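# Pull dowel pin from clamped block, set it down

## Task

First, if any loose item lies in the gap between the bench stop and the small wooden block, remove it. Then draw the block's dowel pin completely out of its hole (twisting the pin is allowed) and set the pin down somewhere it will stay put. At the end the block must still be held by the spring clamp pressed flat against the stop, resting flat on the bench board with its hole facing up.

## Robot and tools

ROBOT. Two six-joint arms, left_arm and right_arm. Each carries a hand with index, middle and ring fingers plus a thumb: right_arm has a right hand, left_arm its mirror image. Base positions in the scene frame: left_arm (+0.049, +0.360, 0) m, right_arm (-0.055, -0.477, 0) m, both turned only slightly about z. A post stands behind the arms and a camera stand sits between them just behind the bases.

FRAMES. Scene frame: origin at table-top height midway between the nominal bases, +z up, +x out over the table, left_arm on the +y side. Fixed cameras and the table use it. Each arm's hand pose, velocities, Hand target, offsets and wrist-camera pose use that arm's own base frame; rotations turn about the Hand target's position. Hand point axes (right hand): +z along straight fingers toward the tips, +x across the palm away from the thumb, +y out of the palm face. On the left hand +x points toward the thumb. A mast at the wrist on the palm side can strike things. Reported positions may be a few cm off.

ROW LAYOUT. Every row is one flat list of 48 numbers, each in [-1, 1], covering both arms even if one is idle: left dx, dy, dz, rx, ry, rz; then 16 left hand motor goals; left current_limit, speed; then the same 24 for the right arm. Pose numbers are offsets, not poses: measured from that arm's Hand target at the start of the action (or move), along its base axes, with 1.0 = 0.6 m or 180 degrees; rx, ry, rz form one rotation vector. All six at 0 asks nothing new of that arm. Rows within one action do not chain; each counts from the start. Orientation commands are clipped to 32 degrees from the measured pose each step.

HAND NUMBERS are absolute goal angles, scaled linearly between each hinge's two stops (degrees at +1, at -1; value when straight). Order: index_mcp, index_abd, index_pip, index_dip, middle_mcp, middle_abd, middle_pip, middle_dip, ring_mcp, ring_abd, ring_pip, ring_dip, thumb_cmc, thumb_axl, thumb_mcp, thumb_ipl. Finger _mcp (-18,+128; +0.75), _abd sideways (-60,+60; 0.00), _pip (-29,+108; +0.58), _dip (-21,+117; +0.70); moving toward -1 curls toward the palm. thumb_cmc (-20,+120; +0.71) brings the thumb in front of the palm toward -1; thumb_axl (-27,+140; +0.68) rolls it; thumb_mcp (-69,+109; +0.23) and thumb_ipl (-77,+108; +0.17) bend it. A 0 is a real goal, so to keep a hand as it is, resend its hand_goal, hand_current_limit and hand_speed. current_limit maps -1..+1 to 0..550 mA (floor 11 mA); speed gives (speed+1)/2 of 8.5 rad/s. Initially +0.4 and -0.6; the last values written persist. A finger grips only while its goal lies past the object's surface.

TOOLS.
execute_actions: actions = list of actions, each up to 15 rows, one row per 1/30 s step; a shorter action repeats its final row to step 15. cameras: list of names, ["all"], or []; images come by default only with an empty actions list.
move: target = one 48-number row or up to 15 rows; every row's offsets count from the same starting Hand targets. Hands move in straight lines, all ending together, capped at 10 s. speed in m/s, 0.002 to 1 (default 0.25), turns at twice that in rad/s; one value or one per target. blend in m rounds corners (0 = stop at each). blocking=false returns after about 0.5 s while motion continues. No obstacle avoidance; faster moves hit harder and overshoot. Result adds a move: line (done, off_target, moving, held, fault) and limits (paced = pose clipped, held = steps withheld).
wait: seconds 0 to 3600; lets the scene and any running move continue.
stop: brakes the running move.
zoom_image: camera (cam_high, cam_low, cam_left_wrist, cam_right_wrist) and region [x0, y0, x1, y1] in pixels, at most 504 by 504, from the newest image.
clear_fault: arm = left_arm or right_arm; clears a reported torque fault.
finished_scene: ends the scene irreversibly (scene 1).

CAMERAS. cam_high and cam_low 896x504, fixed; cam_left_wrist and cam_right_wrist 672x504 fisheye, moving with their arms.

RESULTS. Per arm: end_effector_position (m), end_effector_quat_wxyz, velocities (omitted when joints are at rest), Hand target (last commanded pose after clipping; next offsets start here), joint positions and torques. The hand often rests short of Hand target; the next execute_actions re-requests it, otherwise send the shortfall as an offset. Per hand motor: hand_goal, hand_measured, hand_current_ma, hand_state (moving, goal, blocked, overload). Also temperature lines, MOTOR HOT, and FAULT lines.

CAUTIONS. Keep the pin, block and everything else on the table; do not drop parts even a few millimetres, release moving parts, slam, or shove hard, and never strike fixed or heavy items. Do not let the arms or hands press each other; closing one hand on the other's fingers counts. Contact torque reaching a joint's limit (waist and shoulder 54, elbow 45, forearm roll 24.3, wrist pitch 14.5, wrist roll 16 N m, held weight included) stops that arm until clear_fault. A finger motor at 495 mA or more for 5 s shuts off for 10 s. Motors heat when loaded or straining; 80 °C brakes the arm for 30 s or more. To stop an arm pushing, command its target back past the hand. Arms near their own base can swing suddenly. A loose object may occasionally be nudged by the scene.

Each tool is called after "Request:" as name(argument=value, ...), one argument or row to a line, values as JSON.

## Session

Request:
execute_actions(
  actions=[],
)

Scene clock: 0.00 s.
left_arm: end_effector_position=(+0.3192, -0.4870, +0.2933) hand_goal=(+0.754, +0.000, +0.576, +0.696, +0.754, +0.000, +0.576, +0.696, +0.754, +0.000, +0.576, +0.696, +0.714, +0.678, +0.226, +0.168) hand_measured=(+0.7535, +0.0007, +0.5770, +0.6958, +0.7535, +0.0007, +0.5770, +0.6958, +0.7523, -0.0008, +0.5757, +0.6958, +0.7142, +0.6777, +0.2252, +0.1681) hand_current_ma=(-11, +6, +15, +3, +2, +10, +5, -26, -25, -6, -9, -8, -11, +9, -2, -10) hand_state=(goal, goal, goal, goal, goal, goal, goal, goal, goal, goal, goal, goal, goal, goal, goal, goal) hand_current_limit=0.40 hand_speed=-0.60 end_effector_quat_wxyz=(-0.021, +0.999, +0.031, -0.020) | right_arm: end_effector_position=(+0.4109, -0.0584, +0.1962) hand_goal=(+0.754, +0.000, +0.576, +0.696, +0.754, +0.000, +0.576, +0.696, +0.754, +0.000, +0.576, +0.696, +0.714, +0.678, +0.226, +0.168) hand_measured=(+0.7535, -0.0008, +0.5770, +0.6971, +0.7535, +0.0007, +0.5770, +0.6971, +0.7535, -0.0008, +0.5770, +0.6958, +0.7142, +0.6767, +0.2262, +0.1681) hand_current_ma=(-1, +6, -12, -7, -10, +10, -4, +17, +13, -12, -10, +9, +1, -1, -8, -5) hand_state=(goal, goal, goal, goal, goal, goal, goal, goal, goal, goal, goal, goal, goal, goal, goal, goal) hand_current_limit=0.40 hand_speed=-0.60 end_effector_quat_wxyz=(-0.379, -0.244, +0.793, -0.411)
Joint positions: left_arm=[-0.941 -0.3 -1.026 -0.014 -0.782 2.148] | right_arm=[0.141 -0.675 -1.082 -0.893 -1.429 0.188]
Joint velocities: within noise
Joint torques (N m): no reading
Motor temperatures (°C): left_arm=[28 31 31 36 39 33] | right_arm=[28 32 34 32 36 35]
Hand target: left_arm +0.3192, -0.4870, +0.2933; -0.021, +0.999, +0.031, -0.020 | right_arm +0.4109, -0.0584, +0.1962; -0.379, -0.244, +0.793, -0.411

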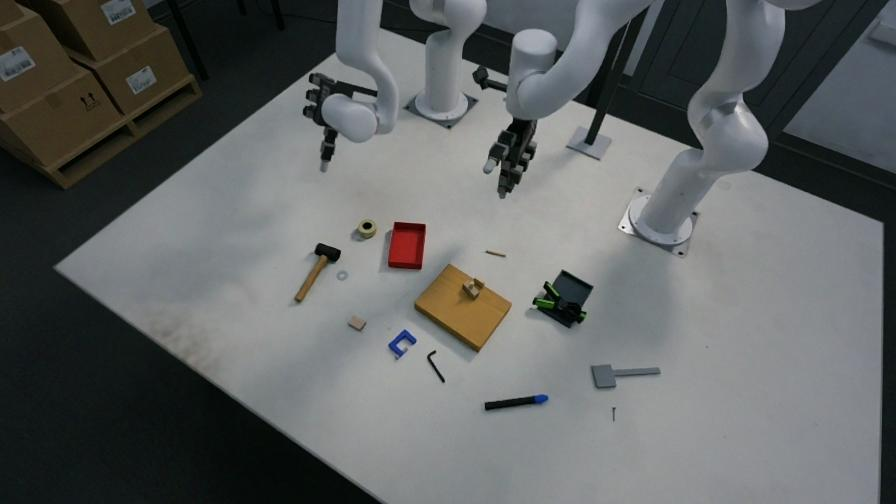

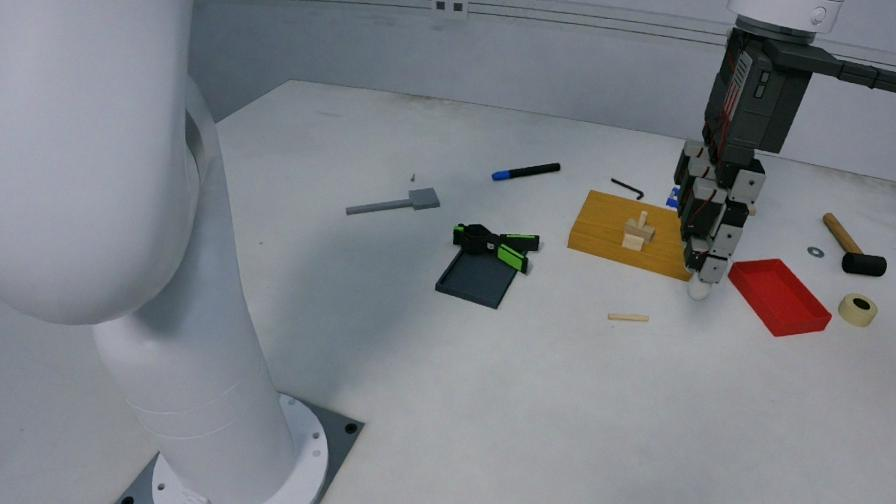

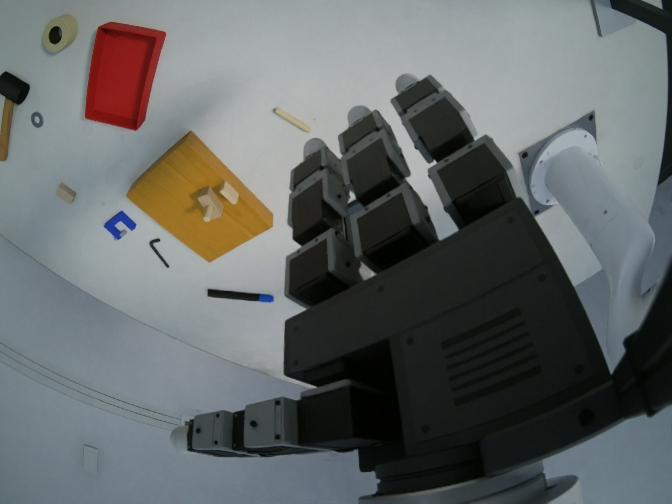

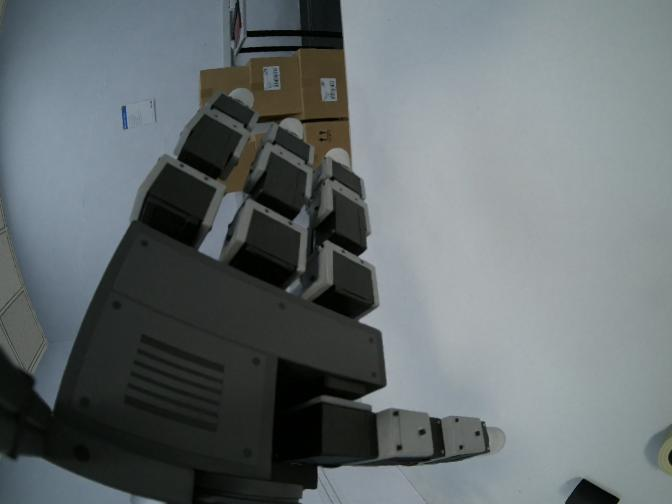

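Request:
zoom_image(
  camera="cam_high",
  region=[400, 230, 620, 370],
)

Request:
zoom_image(
  camera="cam_low",
  region=[420, 160, 720, 330],
)

Request:
zoom_image(
  camera="cam_left_wrist",
  region=[100, 90, 320, 320],
)

Scaled by 2.291 from the camera's image (finer frame: 1280x720).

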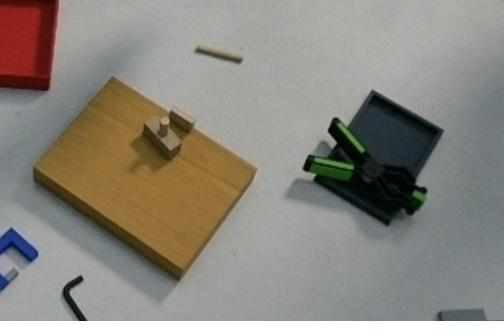

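Scaled by 1.680 from the camera's image (finer frame: 1280x720).

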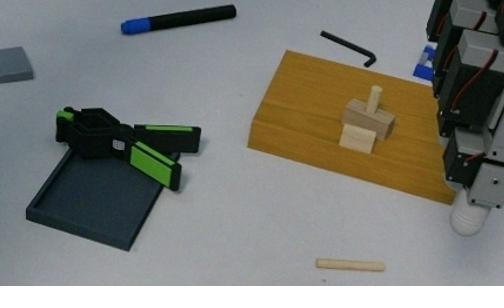

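Scaled by 2.191 from the camera's image (finer frame: 960x720).

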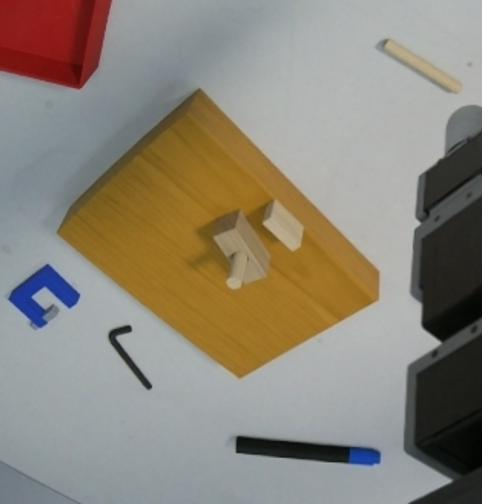

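Request:
move(
  target=[0.185,0.145,-0.114,0,0,0,0.754,0,0.576,0.696,0.754,0,0.576,0.696,0.754,0,0.576,0.696,0.714,0.678,0.226,0.168,0.4,-0.6,0,0,0,0,0,0,0.754,0,0.576,0.696,0.754,0,0.576,0.696,0.754,0,0.576,0.696,0.714,0.678,0.226,0.168,0.4,-0.6],
  cameras=["all"],
)

Scene clock: 45.30 s.
left_arm: end_effector_position=(+0.4301, -0.4000, +0.2249) hand_goal=(+0.754, +0.000, +0.576, +0.696, +0.754, +0.000, +0.576, +0.696, +0.754, +0.000, +0.576, +0.696, +0.714, +0.678, +0.226, +0.168) hand_measured=(+0.7535, -0.0008, +0.5770, +0.6958, +0.7535, -0.0008, +0.5770, +0.6958, +0.7535, +0.0007, +0.5770, +0.6958, +0.7142, +0.6777, +0.2222, +0.1681) hand_current_ma=(-5, -6, +26, -18, -3, +5, +10, -27, +11, +9, +13, -2, -16, -23, -10, -22) hand_state=(goal, goal, goal, goal, goal, goal, goal, goal, goal, goal, goal, goal, goal, goal, goal, goal) hand_current_limit=0.40 hand_speed=-0.60 end_effector_quat_wxyz=(-0.021, +0.999, +0.031, -0.020) | right_arm: end_effector_position=(+0.4109, -0.0584, +0.1962) hand_goal=(+0.754, +0.000, +0.576, +0.696, +0.754, +0.000, +0.576, +0.696, +0.754, +0.000, +0.576, +0.696, +0.714, +0.678, +0.226, +0.168) hand_measured=(+0.7450, +0.0021, +0.5770, +0.6958, +0.7450, +0.0021, +0.5770, +0.6971, +0.7426, +0.0007, +0.5770, +0.6958, +0.7067, +0.6767, +0.2252, +0.1672) hand_current_ma=(-7, +5, -4, -14, -13, -10, +1, +5, +1, -12, -9, -24, -6, -2, -5, +19) hand_state=(goal, goal, goal, goal, goal, goal, goal, goal, goal, goal, goal, goal, goal, goal, goal, goal) hand_current_limit=0.40 hand_speed=-0.60 end_effector_quat_wxyz=(-0.379, -0.244, +0.793, -0.411)
Joint positions: left_arm=[-0.669 -0.429 -1.022 0.01 -0.65 2.403] | right_arm=[0.141 -0.675 -1.082 -0.893 -1.429 0.188]
Joint torques (N m): left_arm=[-0.13 32.2 -17.66 0.43 -0.01 2.25] | right_arm=[-0.13 36.72 -14.31 -0.31 -1.45 -0.02]
Hand target: left_arm +0.4302, -0.4000, +0.2249; -0.021, +0.999, +0.031, -0.020 | right_arm +0.4109, -0.0584, +0.1962; -0.379, -0.244, +0.793, -0.411
Off the commanded pose: left_arm 0.000 m, 0 deg | right_arm 0.000 m, 0 deg.
move: done
cam_left_wrist: T_world_to_cam=[[-0.81, 0.57642, 0.1079, 0.51642], [0.45328, 0.49867, 0.73883, -0.2103], [0.37207, 0.64736, -0.6652, 0.3763]] pos_world=[0.37362, -0.43641, 0.34996]

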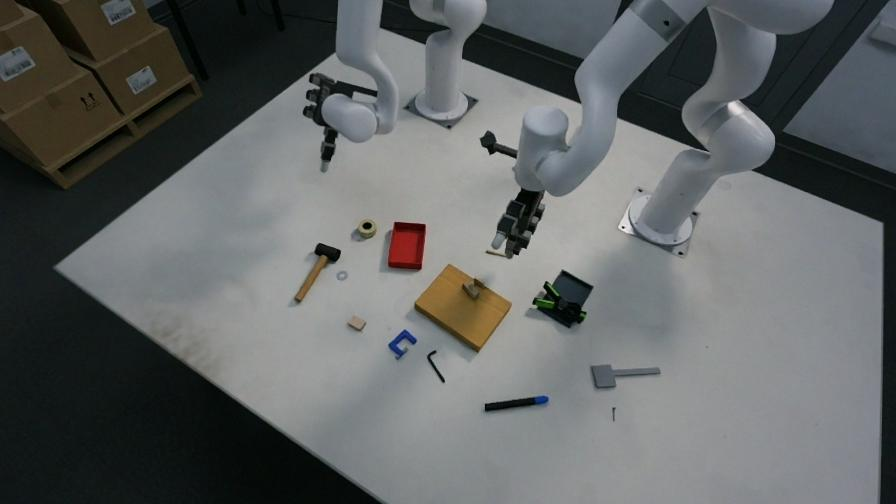

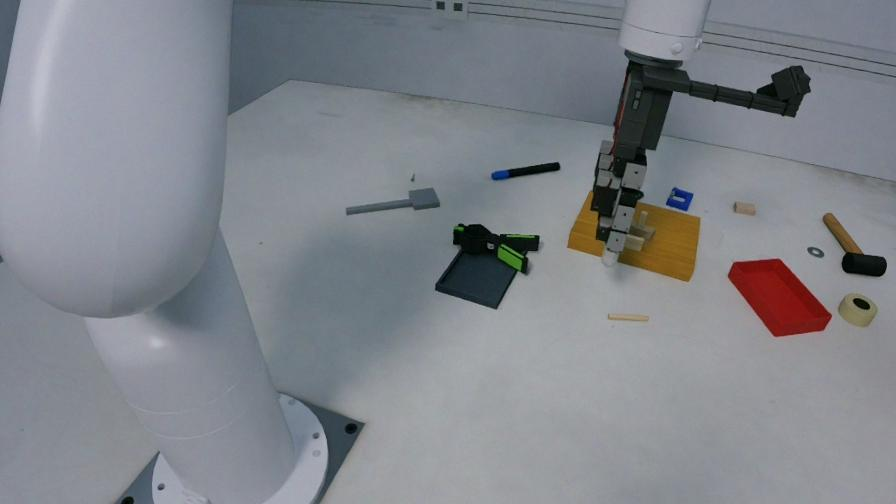

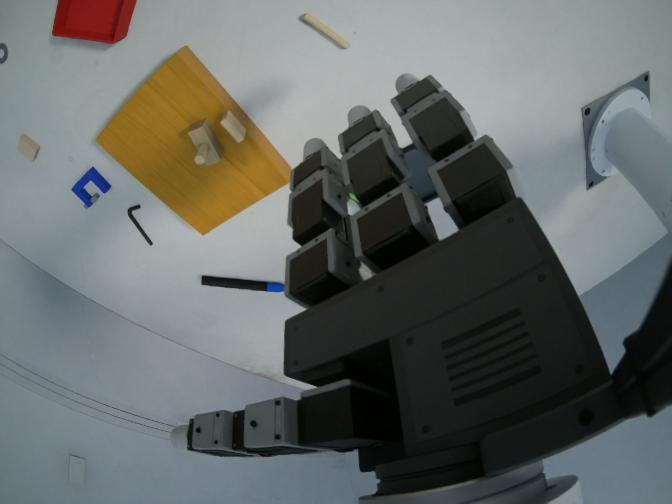

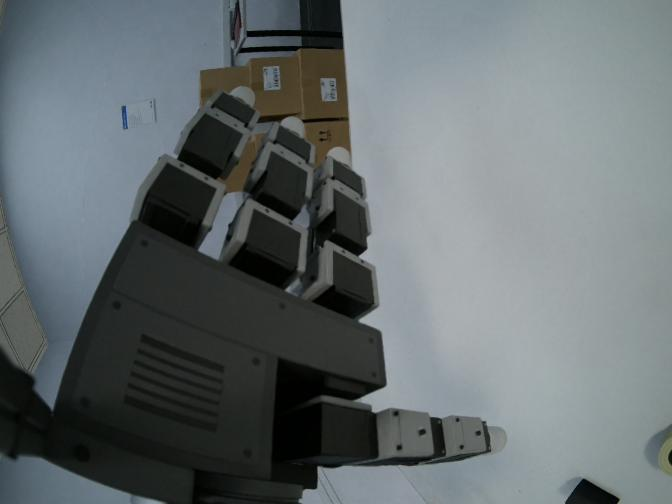

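Request:
zoom_image(
  camera="cam_left_wrist",
  region=[130, 70, 310, 205],
)

Request:
zoom_image(
  camera="cam_high",
  region=[430, 260, 520, 320],
)

Request:
zoom_image(
  camera="cam_high",
  region=[520, 260, 610, 335],
)

Request:
zoom_image(
  camera="cam_low",
  region=[420, 210, 560, 320],
)

Scaled by 2.800 from the camera's image (finer frame: 960x720).

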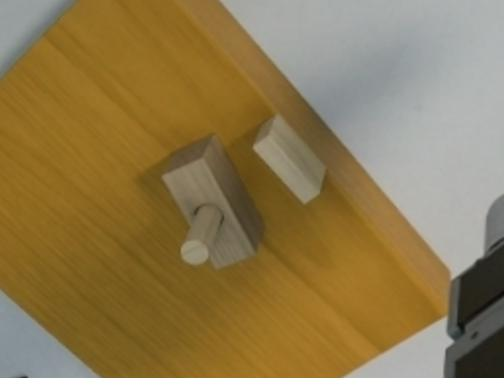

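Scaled by 5.600 from the camera's image (finer frame: 1280x720).

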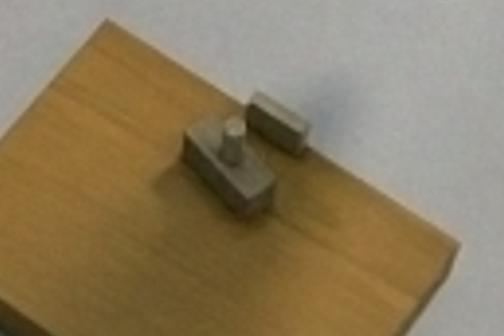

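Scaled by 5.600 from the camera's image (finer frame: 1280x720).

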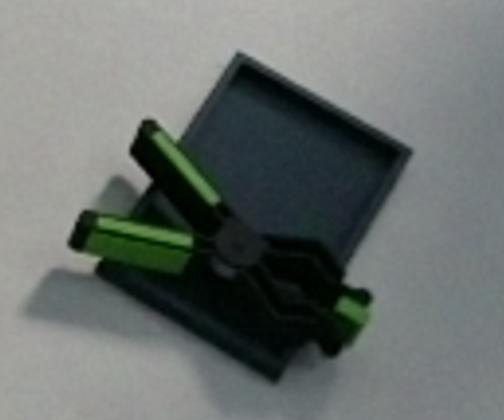

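Scaled by 3.600 from the camera's image (finer frame: 1280x720).

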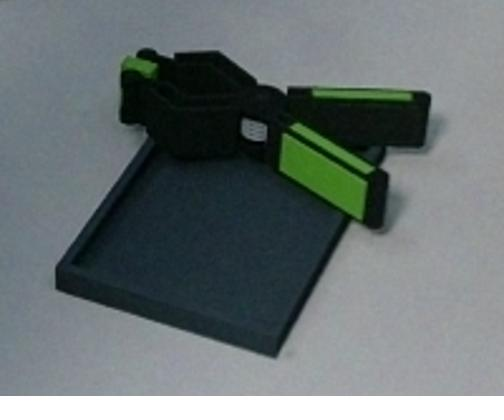

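Request:
zoom_image(
  camera="cam_left_wrist",
  region=[180, 100, 255, 170],
)

Scaled by 6.720 from the camera's image (finer frame: 960x720).

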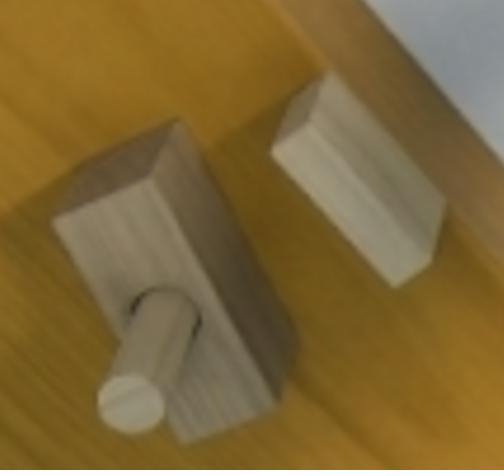

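Request:
zoom_image(
  camera="cam_high",
  region=[490, 290, 525, 325],
)

Request:
zoom_image(
  camera="cam_low",
  region=[600, 200, 700, 290],
)

Request:
zoom_image(
  camera="cam_high",
  region=[410, 260, 480, 320],
)

Scaled by 14.400 from the camera's image (finer frame: 1280x720).

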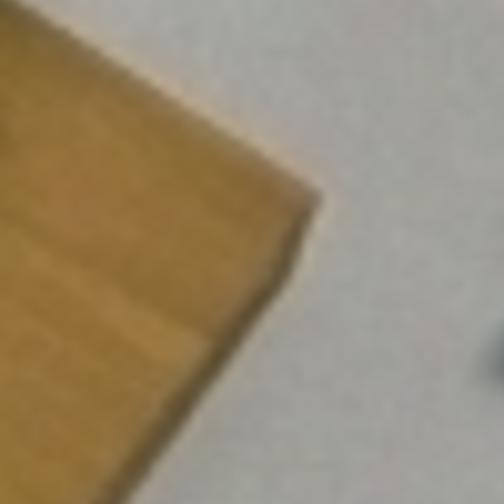

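Scaled by 5.040 from the camera's image (finer frame: 1280x720).

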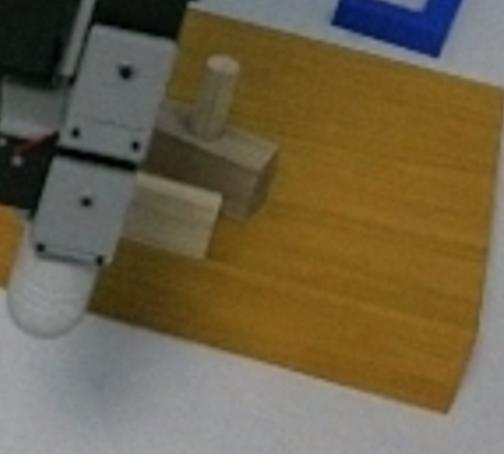

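Scaled by 7.200 from the camera's image (finer frame: 1280x720).

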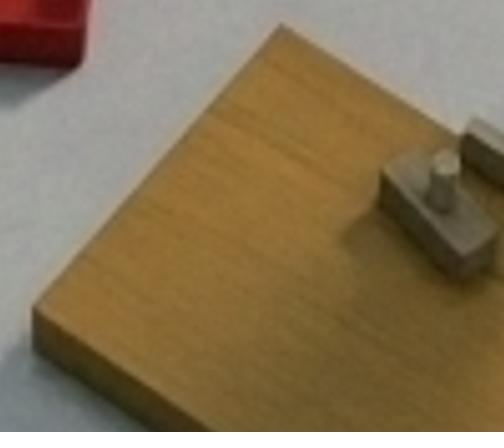

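Request:
move(
  target=[
    [0.05,0.183,0.133,-0.4307,-0.0042,-0.0334,0.754,0,0.576,0.696,-0.205,0,-0.591,-0.174,-0.205,0,-0.591,-0.174,0.714,0.678,0.226,0.168,0.4,-0.6,0,0,0,0,0,0,0.754,0,0.576,0.696,0.754,0,0.576,0.696,0.754,0,0.576,0.696,0.714,0.678,0.226,0.168,0.4,-0.6],
    [0.218,0.179,-0.0103,-0.4307,-0.0042,-0.0334,0.754,0,0.576,0.696,-0.205,0,-0.591,-0.174,-0.205,0,-0.591,-0.174,0.714,0.678,0.226,0.168,0.4,-0.6,0,0,0,0,0,0,0.754,0,0.576,0.696,0.754,0,0.576,0.696,0.754,0,0.576,0.696,0.714,0.678,0.226,0.168,0.4,-0.6],
  ],
  cameras=["all"],
  speed=0.2,
)

Scene clock: 213.97 s.
left_arm: end_effector_position=(+0.5610, -0.2926, +0.2187) hand_goal=(+0.754, +0.000, +0.576, +0.696, -0.204, +0.000, -0.590, -0.174, -0.204, +0.000, -0.590, -0.174, +0.714, +0.678, +0.226, +0.168) hand_measured=(+0.7716, -0.0008, +0.5821, +0.6971, -0.1787, -0.0008, -0.5945, -0.1731, -0.1799, +0.0007, -0.5958, -0.1795, +0.7305, +0.6777, +0.2222, +0.1681) hand_current_ma=(-13, -17, +8, -19, +0, +2, +12, -7, -4, +13, +0, -6, -3, +1, +0, -11) hand_state=(goal, goal, goal, goal, blocked, goal, goal, goal, blocked, goal, goal, goal, goal, goal, goal, goal) hand_current_limit=0.40 hand_speed=-0.60 end_effector_quat_wxyz=(+0.608, +0.792, -0.037, -0.028) | right_arm: end_effector_position=(+0.4109, -0.0584, +0.1962) hand_goal=(+0.754, +0.000, +0.576, +0.696, +0.754, +0.000, +0.576, +0.696, +0.754, +0.000, +0.576, +0.696, +0.714, +0.678, +0.226, +0.168) hand_measured=(+0.7450, +0.0007, +0.5770, +0.6971, +0.7450, +0.0021, +0.5770, +0.6958, +0.7426, +0.0007, +0.5770, +0.6958, +0.7079, +0.6777, +0.2262, +0.1672) hand_current_ma=(-13, +11, -2, -3, -23, -10, -22, +18, +4, -11, -8, -2, -11, +0, -5, +11) hand_state=(goal, goal, goal, goal, goal, goal, goal, goal, goal, goal, goal, goal, goal, goal, goal, goal) hand_current_limit=0.40 hand_speed=-0.60 end_effector_quat_wxyz=(-0.379, -0.244, +0.793, -0.411)
Joint positions: left_arm=[-0.101 -0.99 -1.203 -1.524 -1.314 4.493] | right_arm=[0.141 -0.675 -1.082 -0.893 -1.429 0.188]
Joint torques (N m): left_arm=[-0.16 41.23 -11.96 -0.32 -1.52 0.06] | right_arm=[-0.13 36.72 -14.31 -0.31 -1.45 -0.02]
Hand target: left_arm +0.5610, -0.2926, +0.2187; +0.608, +0.792, -0.037, -0.028 | right_arm +0.4109, -0.0584, +0.1962; -0.379, -0.244, +0.793, -0.411
Off the commanded pose: left_arm 0.000 m, 0 deg | right_arm 0.000 m, 0 deg.
move: done
cam_left_wrist: T_world_to_cam=[[-0.7527, 0.28238, -0.59472, 0.59659], [0.53041, 0.79523, -0.29373, -0.04926], [0.39, -0.53654, -0.74835, -0.08433]] pos_world=[0.50807, -0.17454, 0.27723]

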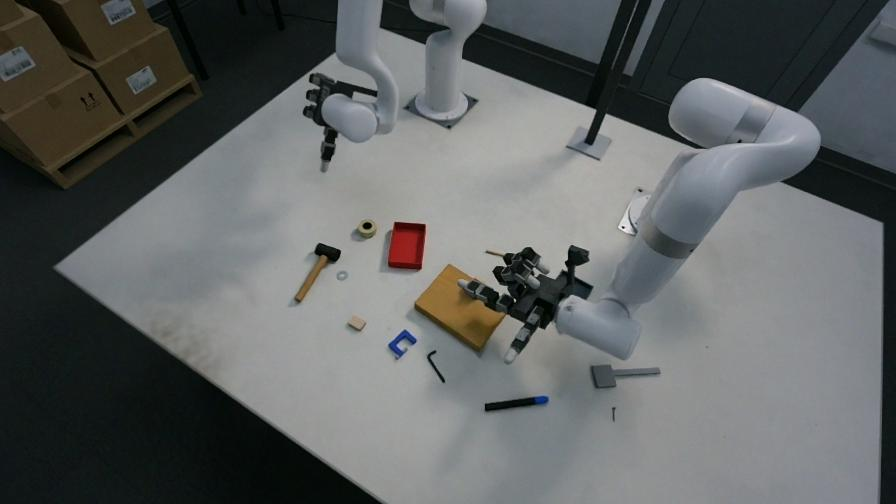

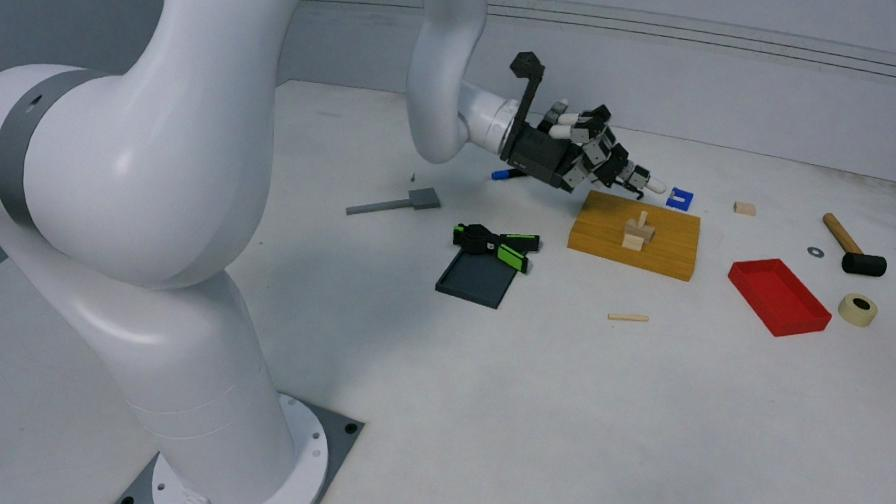

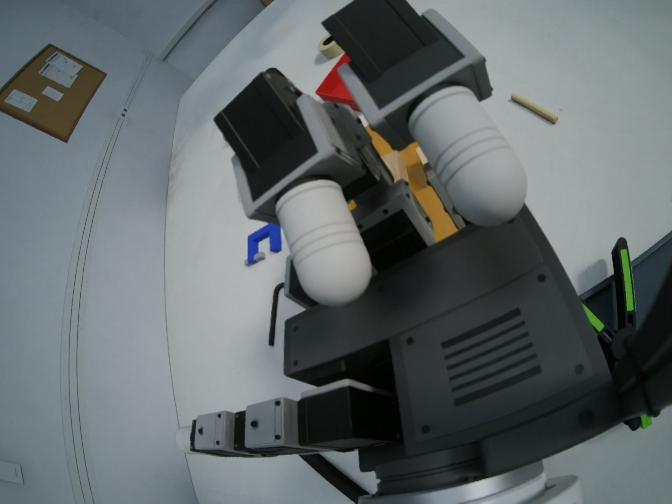

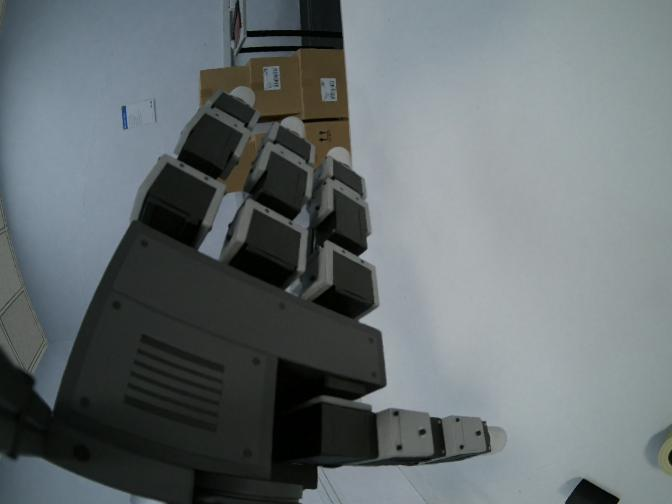

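Request:
zoom_image(
  camera="cam_low",
  region=[500, 90, 720, 290],
)

Request:
zoom_image(
  camera="cam_high",
  region=[420, 240, 600, 370],
)

Scaled by 2.291 from the camera's image (finer frame: 1280x720).

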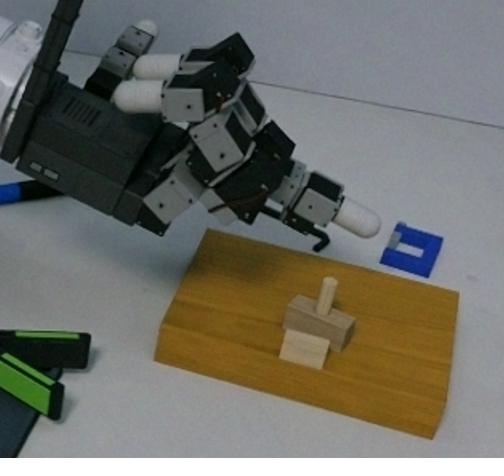

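Scaled by 2.800 from the camera's image (finer frame: 1280x720).

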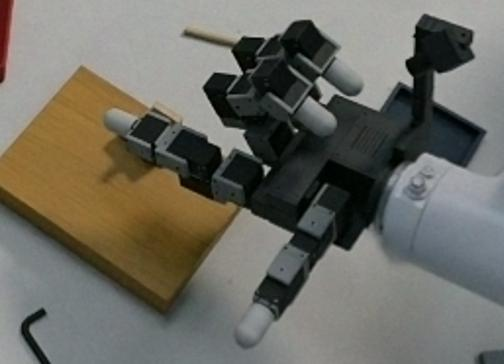

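Request:
move(
  target=[0,0,-0.1133,0,0,0,0.754,0,0.576,0.696,-0.205,0,-0.591,-0.174,-0.205,0,-0.591,-0.174,0.714,0.678,0.226,0.168,0.4,-0.6,0,0,0,0,0,0,0.754,0,0.576,0.696,0.754,0,0.576,0.696,0.754,0,0.576,0.696,0.714,0.678,0.226,0.168,0.4,-0.6],
  cameras=["cam_high","cam_low"],
  speed=0.1,
)

Request:
zoom_image(
  camera="cam_low",
  region=[570, 150, 710, 290],
)

Request:
zoom_image(
  camera="cam_high",
  region=[430, 250, 530, 330],
)

Scene clock: 221.60 s.
left_arm: end_effector_position=(+0.5610, -0.2926, +0.1508) hand_goal=(+0.754, +0.000, +0.576, +0.696, -0.204, +0.000, -0.590, -0.174, -0.204, +0.000, -0.590, -0.174, +0.714, +0.678, +0.226, +0.168) hand_measured=(+0.6606, +0.0007, +0.5821, +0.7022, -0.1787, +0.0007, -0.5945, -0.1731, -0.1799, -0.0008, -0.5945, -0.1795, +0.7318, +0.6777, +0.2222, +0.1681) hand_current_ma=(-50, +6, +13, +10, -1, +4, +27, -32, -1, -26, -20, +15, +8, -14, +6, -11) hand_state=(blocked, goal, goal, goal, blocked, goal, goal, goal, blocked, goal, goal, goal, goal, goal, goal, goal) hand_current_limit=0.40 hand_speed=-0.60 end_effector_quat_wxyz=(+0.608, +0.792, -0.037, -0.028) | right_arm: end_effector_position=(+0.4109, -0.0584, +0.1962) hand_goal=(+0.754, +0.000, +0.576, +0.696, +0.754, +0.000, +0.576, +0.696, +0.754, +0.000, +0.576, +0.696, +0.714, +0.678, +0.226, +0.168) hand_measured=(+0.7450, +0.0021, +0.5770, +0.6958, +0.7450, +0.0021, +0.5757, +0.6958, +0.7438, +0.0021, +0.5757, +0.6958, +0.7079, +0.6767, +0.2252, +0.1681) hand_current_ma=(-10, +5, -18, -12, -19, +5, -18, +3, -14, -6, +14, -14, -16, -11, +5, +28) hand_state=(goal, goal, goal, goal, goal, goal, goal, goal, goal, goal, goal, goal, goal, goal, goal, goal) hand_current_limit=0.40 hand_speed=-0.60 end_effector_quat_wxyz=(-0.379, -0.244, +0.793, -0.411)
Joint positions: left_arm=[-0.102 -1.142 -1.282 -1.543 -1.311 4.568] | right_arm=[0.141 -0.675 -1.082 -0.893 -1.429 0.188]
Joint torques (N m): left_arm=[-0.17 30.9 -10.76 -0.21 -1.54 0.06] | right_arm=[-0.13 36.72 -14.31 -0.31 -1.45 -0.02]
Hand target: left_arm +0.5610, -0.2926, +0.1507; +0.608, +0.792, -0.037, -0.028 | right_arm +0.4109, -0.0584, +0.1962; -0.379, -0.244, +0.793, -0.411
Off the commanded pose: left_arm 0.000 m, 0 deg | right_arm 0.000 m, 0 deg.
move: done

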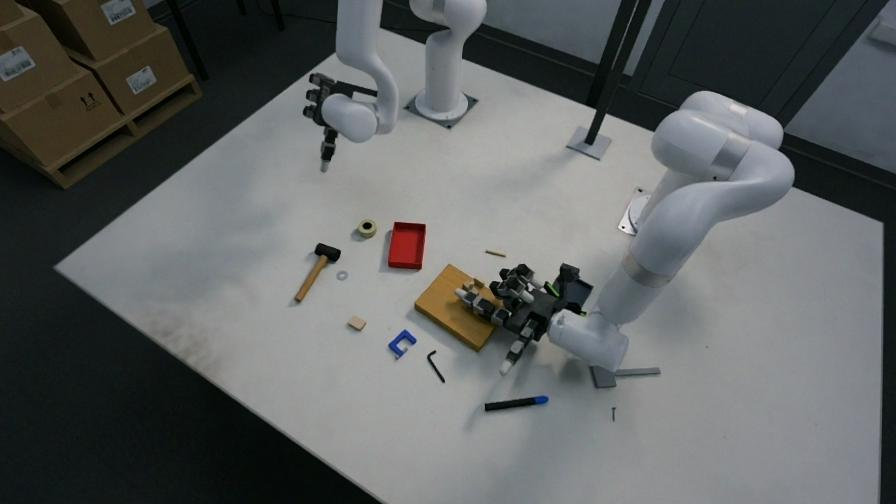

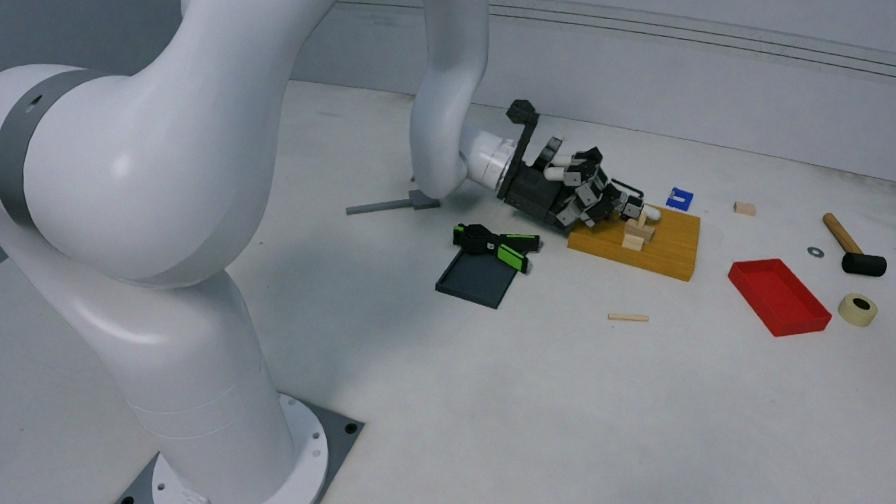

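Scaled by 3.600 from the camera's image (finer frame: 1280x720).

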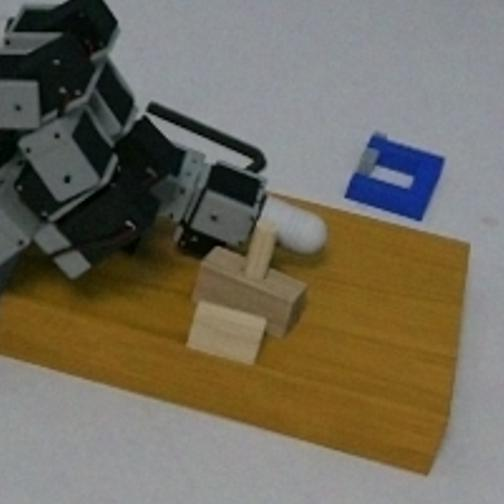

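Scaled by 5.040 from the camera's image (finer frame: 1280x720).

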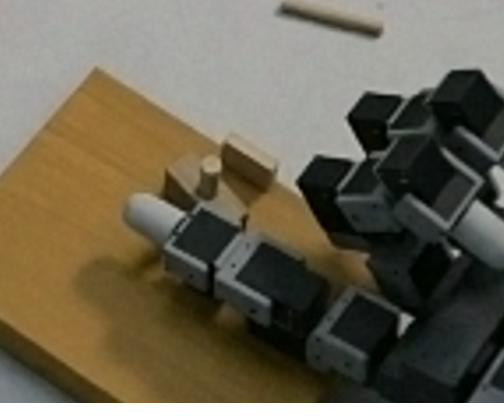

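Request:
move(
  target=[
    [0,0,0.025,0,0,0,0.754,0,0.576,0.696,-0.205,0,-0.591,-0.174,-0.205,0,-0.591,-0.174,0.714,0.678,0.226,0.168,0.4,-0.6,0,0,0,0,0,0,0.754,0,0.576,0.696,0.754,0,0.576,0.696,0.754,0,0.576,0.696,0.714,0.678,0.226,0.168,0.4,-0.6],
    [0.015,0,0.025,0,0,0,0.754,0,0.576,0.696,-0.205,0,-0.591,-0.174,-0.205,0,-0.591,-0.174,0.714,0.678,0.226,0.168,0.4,-0.6,0,0,0,0,0,0,0.754,0,0.576,0.696,0.754,0,0.576,0.696,0.754,0,0.576,0.696,0.714,0.678,0.226,0.168,0.4,-0.6],
    [0.015,0,0.005,0,0,0,0.754,0,0.576,0.696,-0.205,0,-0.591,-0.174,-0.205,0,-0.591,-0.174,0.714,0.678,0.226,0.168,0.4,-0.6,0,0,0,0,0,0,0.754,0,0.576,0.696,0.754,0,0.576,0.696,0.754,0,0.576,0.696,0.714,0.678,0.226,0.168,0.4,-0.6],
  ],
  cameras=["cam_high","cam_low"],
  speed=0.1,
)

Request:
zoom_image(
  camera="cam_low",
  region=[570, 150, 710, 290],
)

Request:
zoom_image(
  camera="cam_high",
  region=[430, 250, 530, 330],
)

Scene clock: 229.40 s.
left_arm: end_effector_position=(+0.5700, -0.2926, +0.1538) hand_goal=(+0.754, +0.000, +0.576, +0.696, -0.204, +0.000, -0.590, -0.174, -0.204, +0.000, -0.590, -0.174, +0.714, +0.678, +0.226, +0.168) hand_measured=(+0.7016, -0.0052, +0.5834, +0.7009, -0.1787, -0.0008, -0.5945, -0.1719, -0.1799, -0.0052, -0.5945, -0.1808, +0.7318, +0.6777, +0.2222, +0.1672) hand_current_ma=(-31, -26, +24, -2, -1, -14, +5, -22, +10, +7, +7, -18, +8, -7, -4, -5) hand_state=(blocked, goal, goal, goal, blocked, goal, goal, goal, blocked, goal, goal, goal, goal, goal, goal, goal) hand_current_limit=0.40 hand_speed=-0.60 end_effector_quat_wxyz=(+0.608, +0.792, -0.037, -0.028) | right_arm: end_effector_position=(+0.4109, -0.0584, +0.1962) hand_goal=(+0.754, +0.000, +0.576, +0.696, +0.754, +0.000, +0.576, +0.696, +0.754, +0.000, +0.576, +0.696, +0.714, +0.678, +0.226, +0.168) hand_measured=(+0.7450, +0.0021, +0.5757, +0.6971, +0.7450, +0.0021, +0.5757, +0.6958, +0.7438, +0.0007, +0.5757, +0.6958, +0.7067, +0.6777, +0.2262, +0.1672) hand_current_ma=(-22, -15, -13, -11, -18, -17, -7, +8, -6, -22, -7, -16, -4, -26, +0, -5) hand_state=(goal, goal, goal, goal, goal, goal, goal, goal, goal, goal, goal, goal, goal, goal, goal, goal) hand_current_limit=0.40 hand_speed=-0.60 end_effector_quat_wxyz=(-0.379, -0.244, +0.793, -0.411)
Joint positions: left_arm=[-0.1 -1.146 -1.307 -1.536 -1.312 4.546] | right_arm=[0.141 -0.675 -1.082 -0.893 -1.429 0.188]
Joint torques (N m): left_arm=[-0.17 32.69 -11.1 -0.24 -1.54 0.06] | right_arm=[-0.13 36.72 -14.31 -0.31 -1.45 -0.02]
Hand target: left_arm +0.5700, -0.2926, +0.1537; +0.608, +0.792, -0.037, -0.028 | right_arm +0.4109, -0.0584, +0.1962; -0.379, -0.244, +0.793, -0.411
Off the commanded pose: left_arm 0.000 m, 0 deg | right_arm 0.000 m, 0 deg.
move: done

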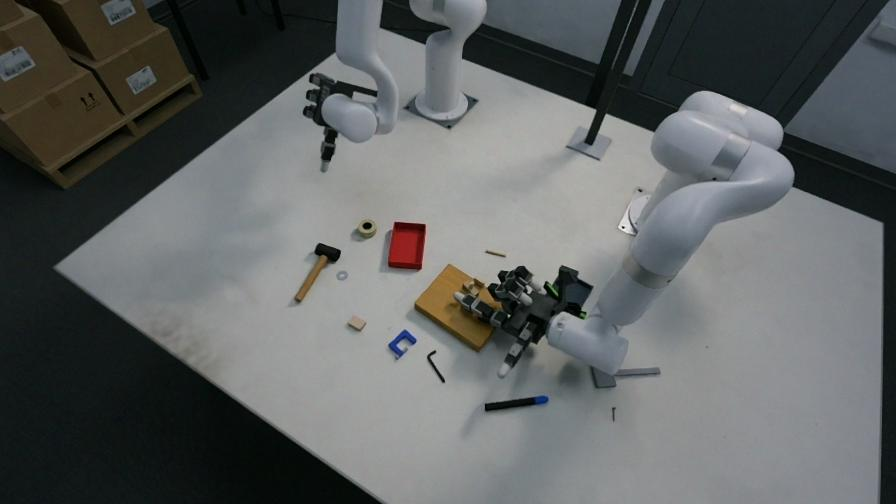

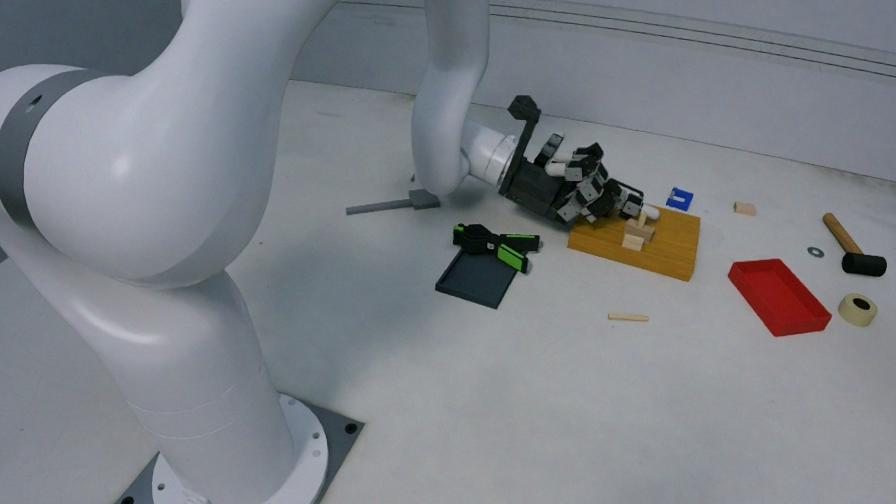

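Scaled by 3.600 from the camera's image (finer frame: 1280x720).

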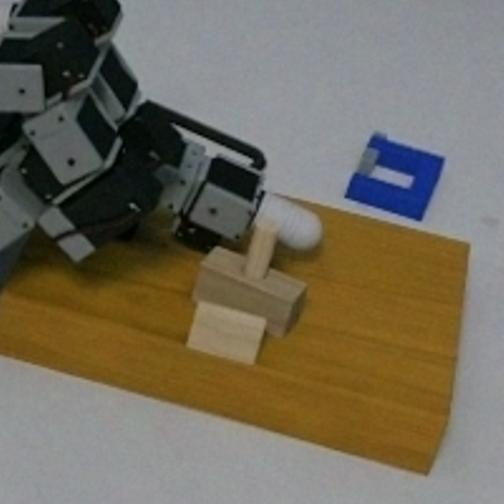

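Scaled by 5.040 from the camera's image (finer frame: 1280x720).

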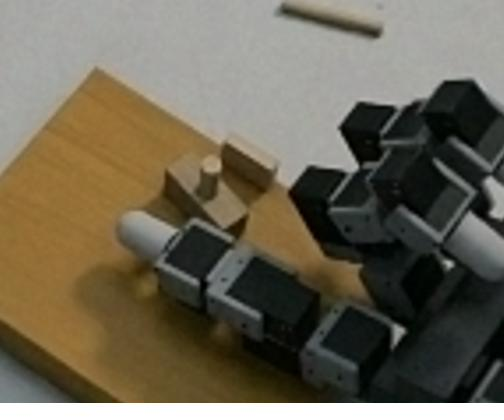

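Request:
move(
  target=[
    [-0.01,-0.03,0.12,0.0553,-0.0051,0,0.754,0,0.576,0.696,-0.205,0,-0.591,-0.174,-0.205,0,-0.591,-0.174,0.714,0.678,0.226,0.168,0.4,-0.6,0,0,0,0,0,0,0.754,0,0.576,0.696,0.754,0,0.576,0.696,0.754,0,0.576,0.696,0.714,0.678,0.226,0.168,0.4,-0.6],
    [-0.02,-0.0608,0.0988,0.1107,-0.0102,0,0.754,0,0.576,0.696,-0.205,0,-0.591,-0.174,-0.205,0,-0.591,-0.174,0.714,0.678,0.226,0.168,0.4,-0.6,0,0,0,0,0,0,0.754,0,0.576,0.696,0.754,0,0.576,0.696,0.754,0,0.576,0.696,0.714,0.678,0.226,0.168,0.4,-0.6],
    [-0.02,-0.0608,0.0355,0.1107,-0.0102,0,0.754,0,0.576,0.696,-0.205,0,-0.591,-0.174,-0.205,0,-0.591,-0.174,0.714,0.678,0.226,0.168,0.4,-0.6,0,0,0,0,0,0,0.754,0,0.576,0.696,0.754,0,0.576,0.696,0.754,0,0.576,0.696,0.714,0.678,0.226,0.168,0.4,-0.6],
  ],
  cameras=["cam_high","cam_low"],
  speed=0.1,
)

Request:
zoom_image(
  camera="cam_low",
  region=[570, 150, 710, 290],
)

Request:
zoom_image(
  camera="cam_high",
  region=[430, 250, 530, 330],
)

Scene clock: 242.67 s.
left_arm: end_effector_position=(+0.5580, -0.3291, +0.1751) hand_goal=(+0.754, +0.000, +0.576, +0.696, -0.204, +0.000, -0.590, -0.174, -0.204, +0.000, -0.590, -0.174, +0.714, +0.678, +0.226, +0.168) hand_measured=(+0.7703, -0.0052, +0.5821, +0.7022, -0.1787, +0.0007, -0.5945, -0.1731, -0.1799, -0.0066, -0.5945, -0.1795, +0.7318, +0.6777, +0.2222, +0.1681) hand_current_ma=(+7, +8, -1, -17, +22, -1, -11, -14, -17, +16, -3, +18, +4, -2, -9, -14) hand_state=(goal, goal, goal, goal, blocked, goal, goal, goal, blocked, goal, goal, goal, goal, goal, goal, goal) hand_current_limit=0.40 hand_speed=-0.60 end_effector_quat_wxyz=(+0.461, +0.886, -0.041, -0.021) | right_arm: end_effector_position=(+0.4109, -0.0584, +0.1962) hand_goal=(+0.754, +0.000, +0.576, +0.696, +0.754, +0.000, +0.576, +0.696, +0.754, +0.000, +0.576, +0.696, +0.714, +0.678, +0.226, +0.168) hand_measured=(+0.7450, +0.0021, +0.5782, +0.6958, +0.7450, +0.0021, +0.5770, +0.6958, +0.7438, +0.0007, +0.5770, +0.6958, +0.7067, +0.6767, +0.2262, +0.1681) hand_current_ma=(-17, -3, +2, -4, -4, -10, -4, -6, -21, -7, -6, +1, -9, -22, -12, +17) hand_state=(goal, goal, goal, goal, goal, goal, goal, goal, goal, goal, goal, goal, goal, goal, goal, goal) hand_current_limit=0.40 hand_speed=-0.60 end_effector_quat_wxyz=(-0.379, -0.244, +0.793, -0.411)
Joint positions: left_arm=[-0.176 -0.911 -1.178 -1.468 -0.963 4.388] | right_arm=[0.141 -0.675 -1.082 -0.893 -1.429 0.188]
Joint torques (N m): left_arm=[-0.17 40.58 -12.9 -0.34 3.44 0.05] | right_arm=[-0.13 36.72 -14.31 -0.31 -1.45 -0.02]
Hand target: left_arm +0.5580, -0.3291, +0.1750; +0.461, +0.886, -0.041, -0.021 | right_arm +0.4109, -0.0584, +0.1962; -0.379, -0.244, +0.793, -0.411
Off the commanded pose: left_arm 0.000 m, 0 deg | right_arm 0.000 m, 0 deg.
move: done

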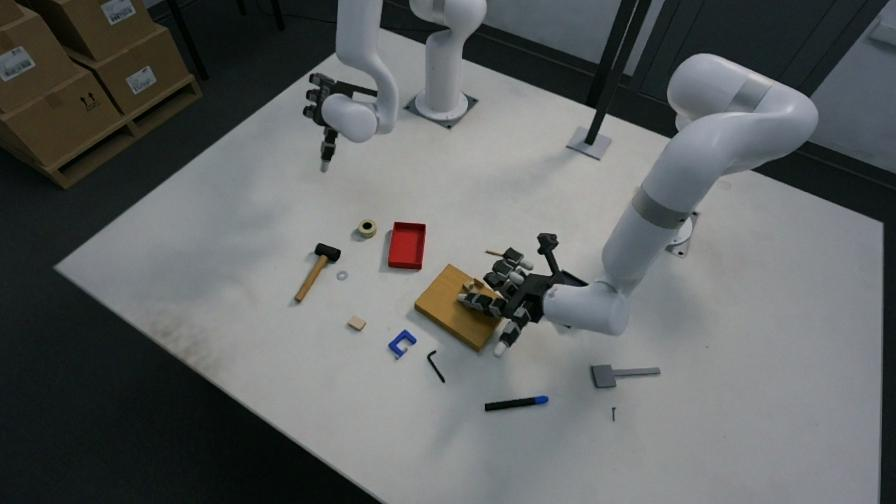

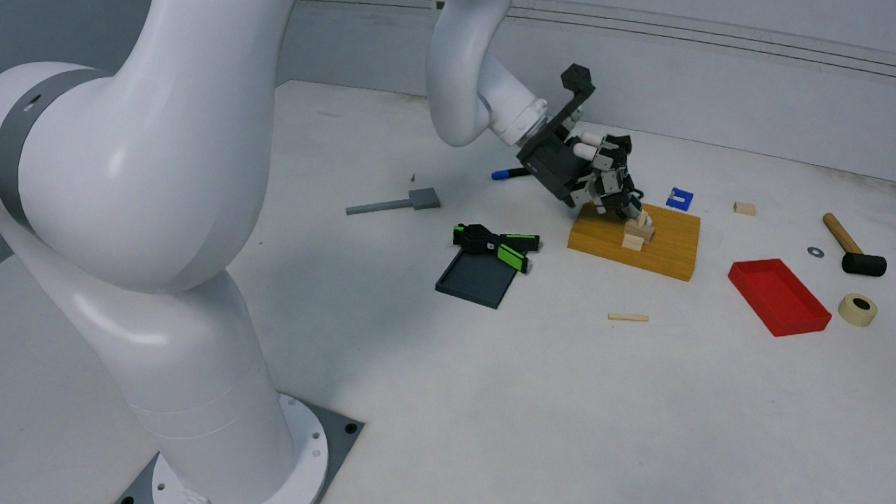

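Scaled by 3.600 from the camera's image (finer frame: 1280x720).

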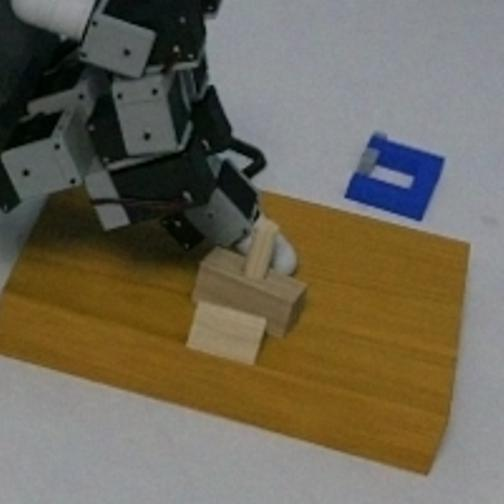

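Scaled by 5.040 from the camera's image (finer frame: 1280x720).

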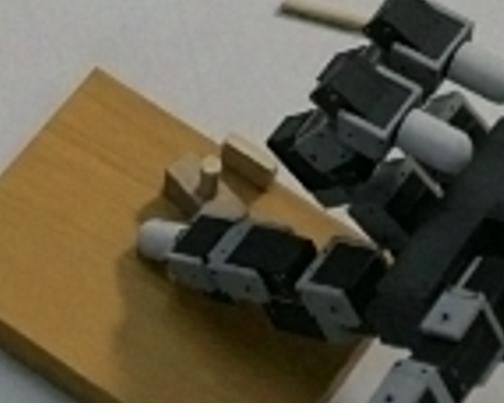

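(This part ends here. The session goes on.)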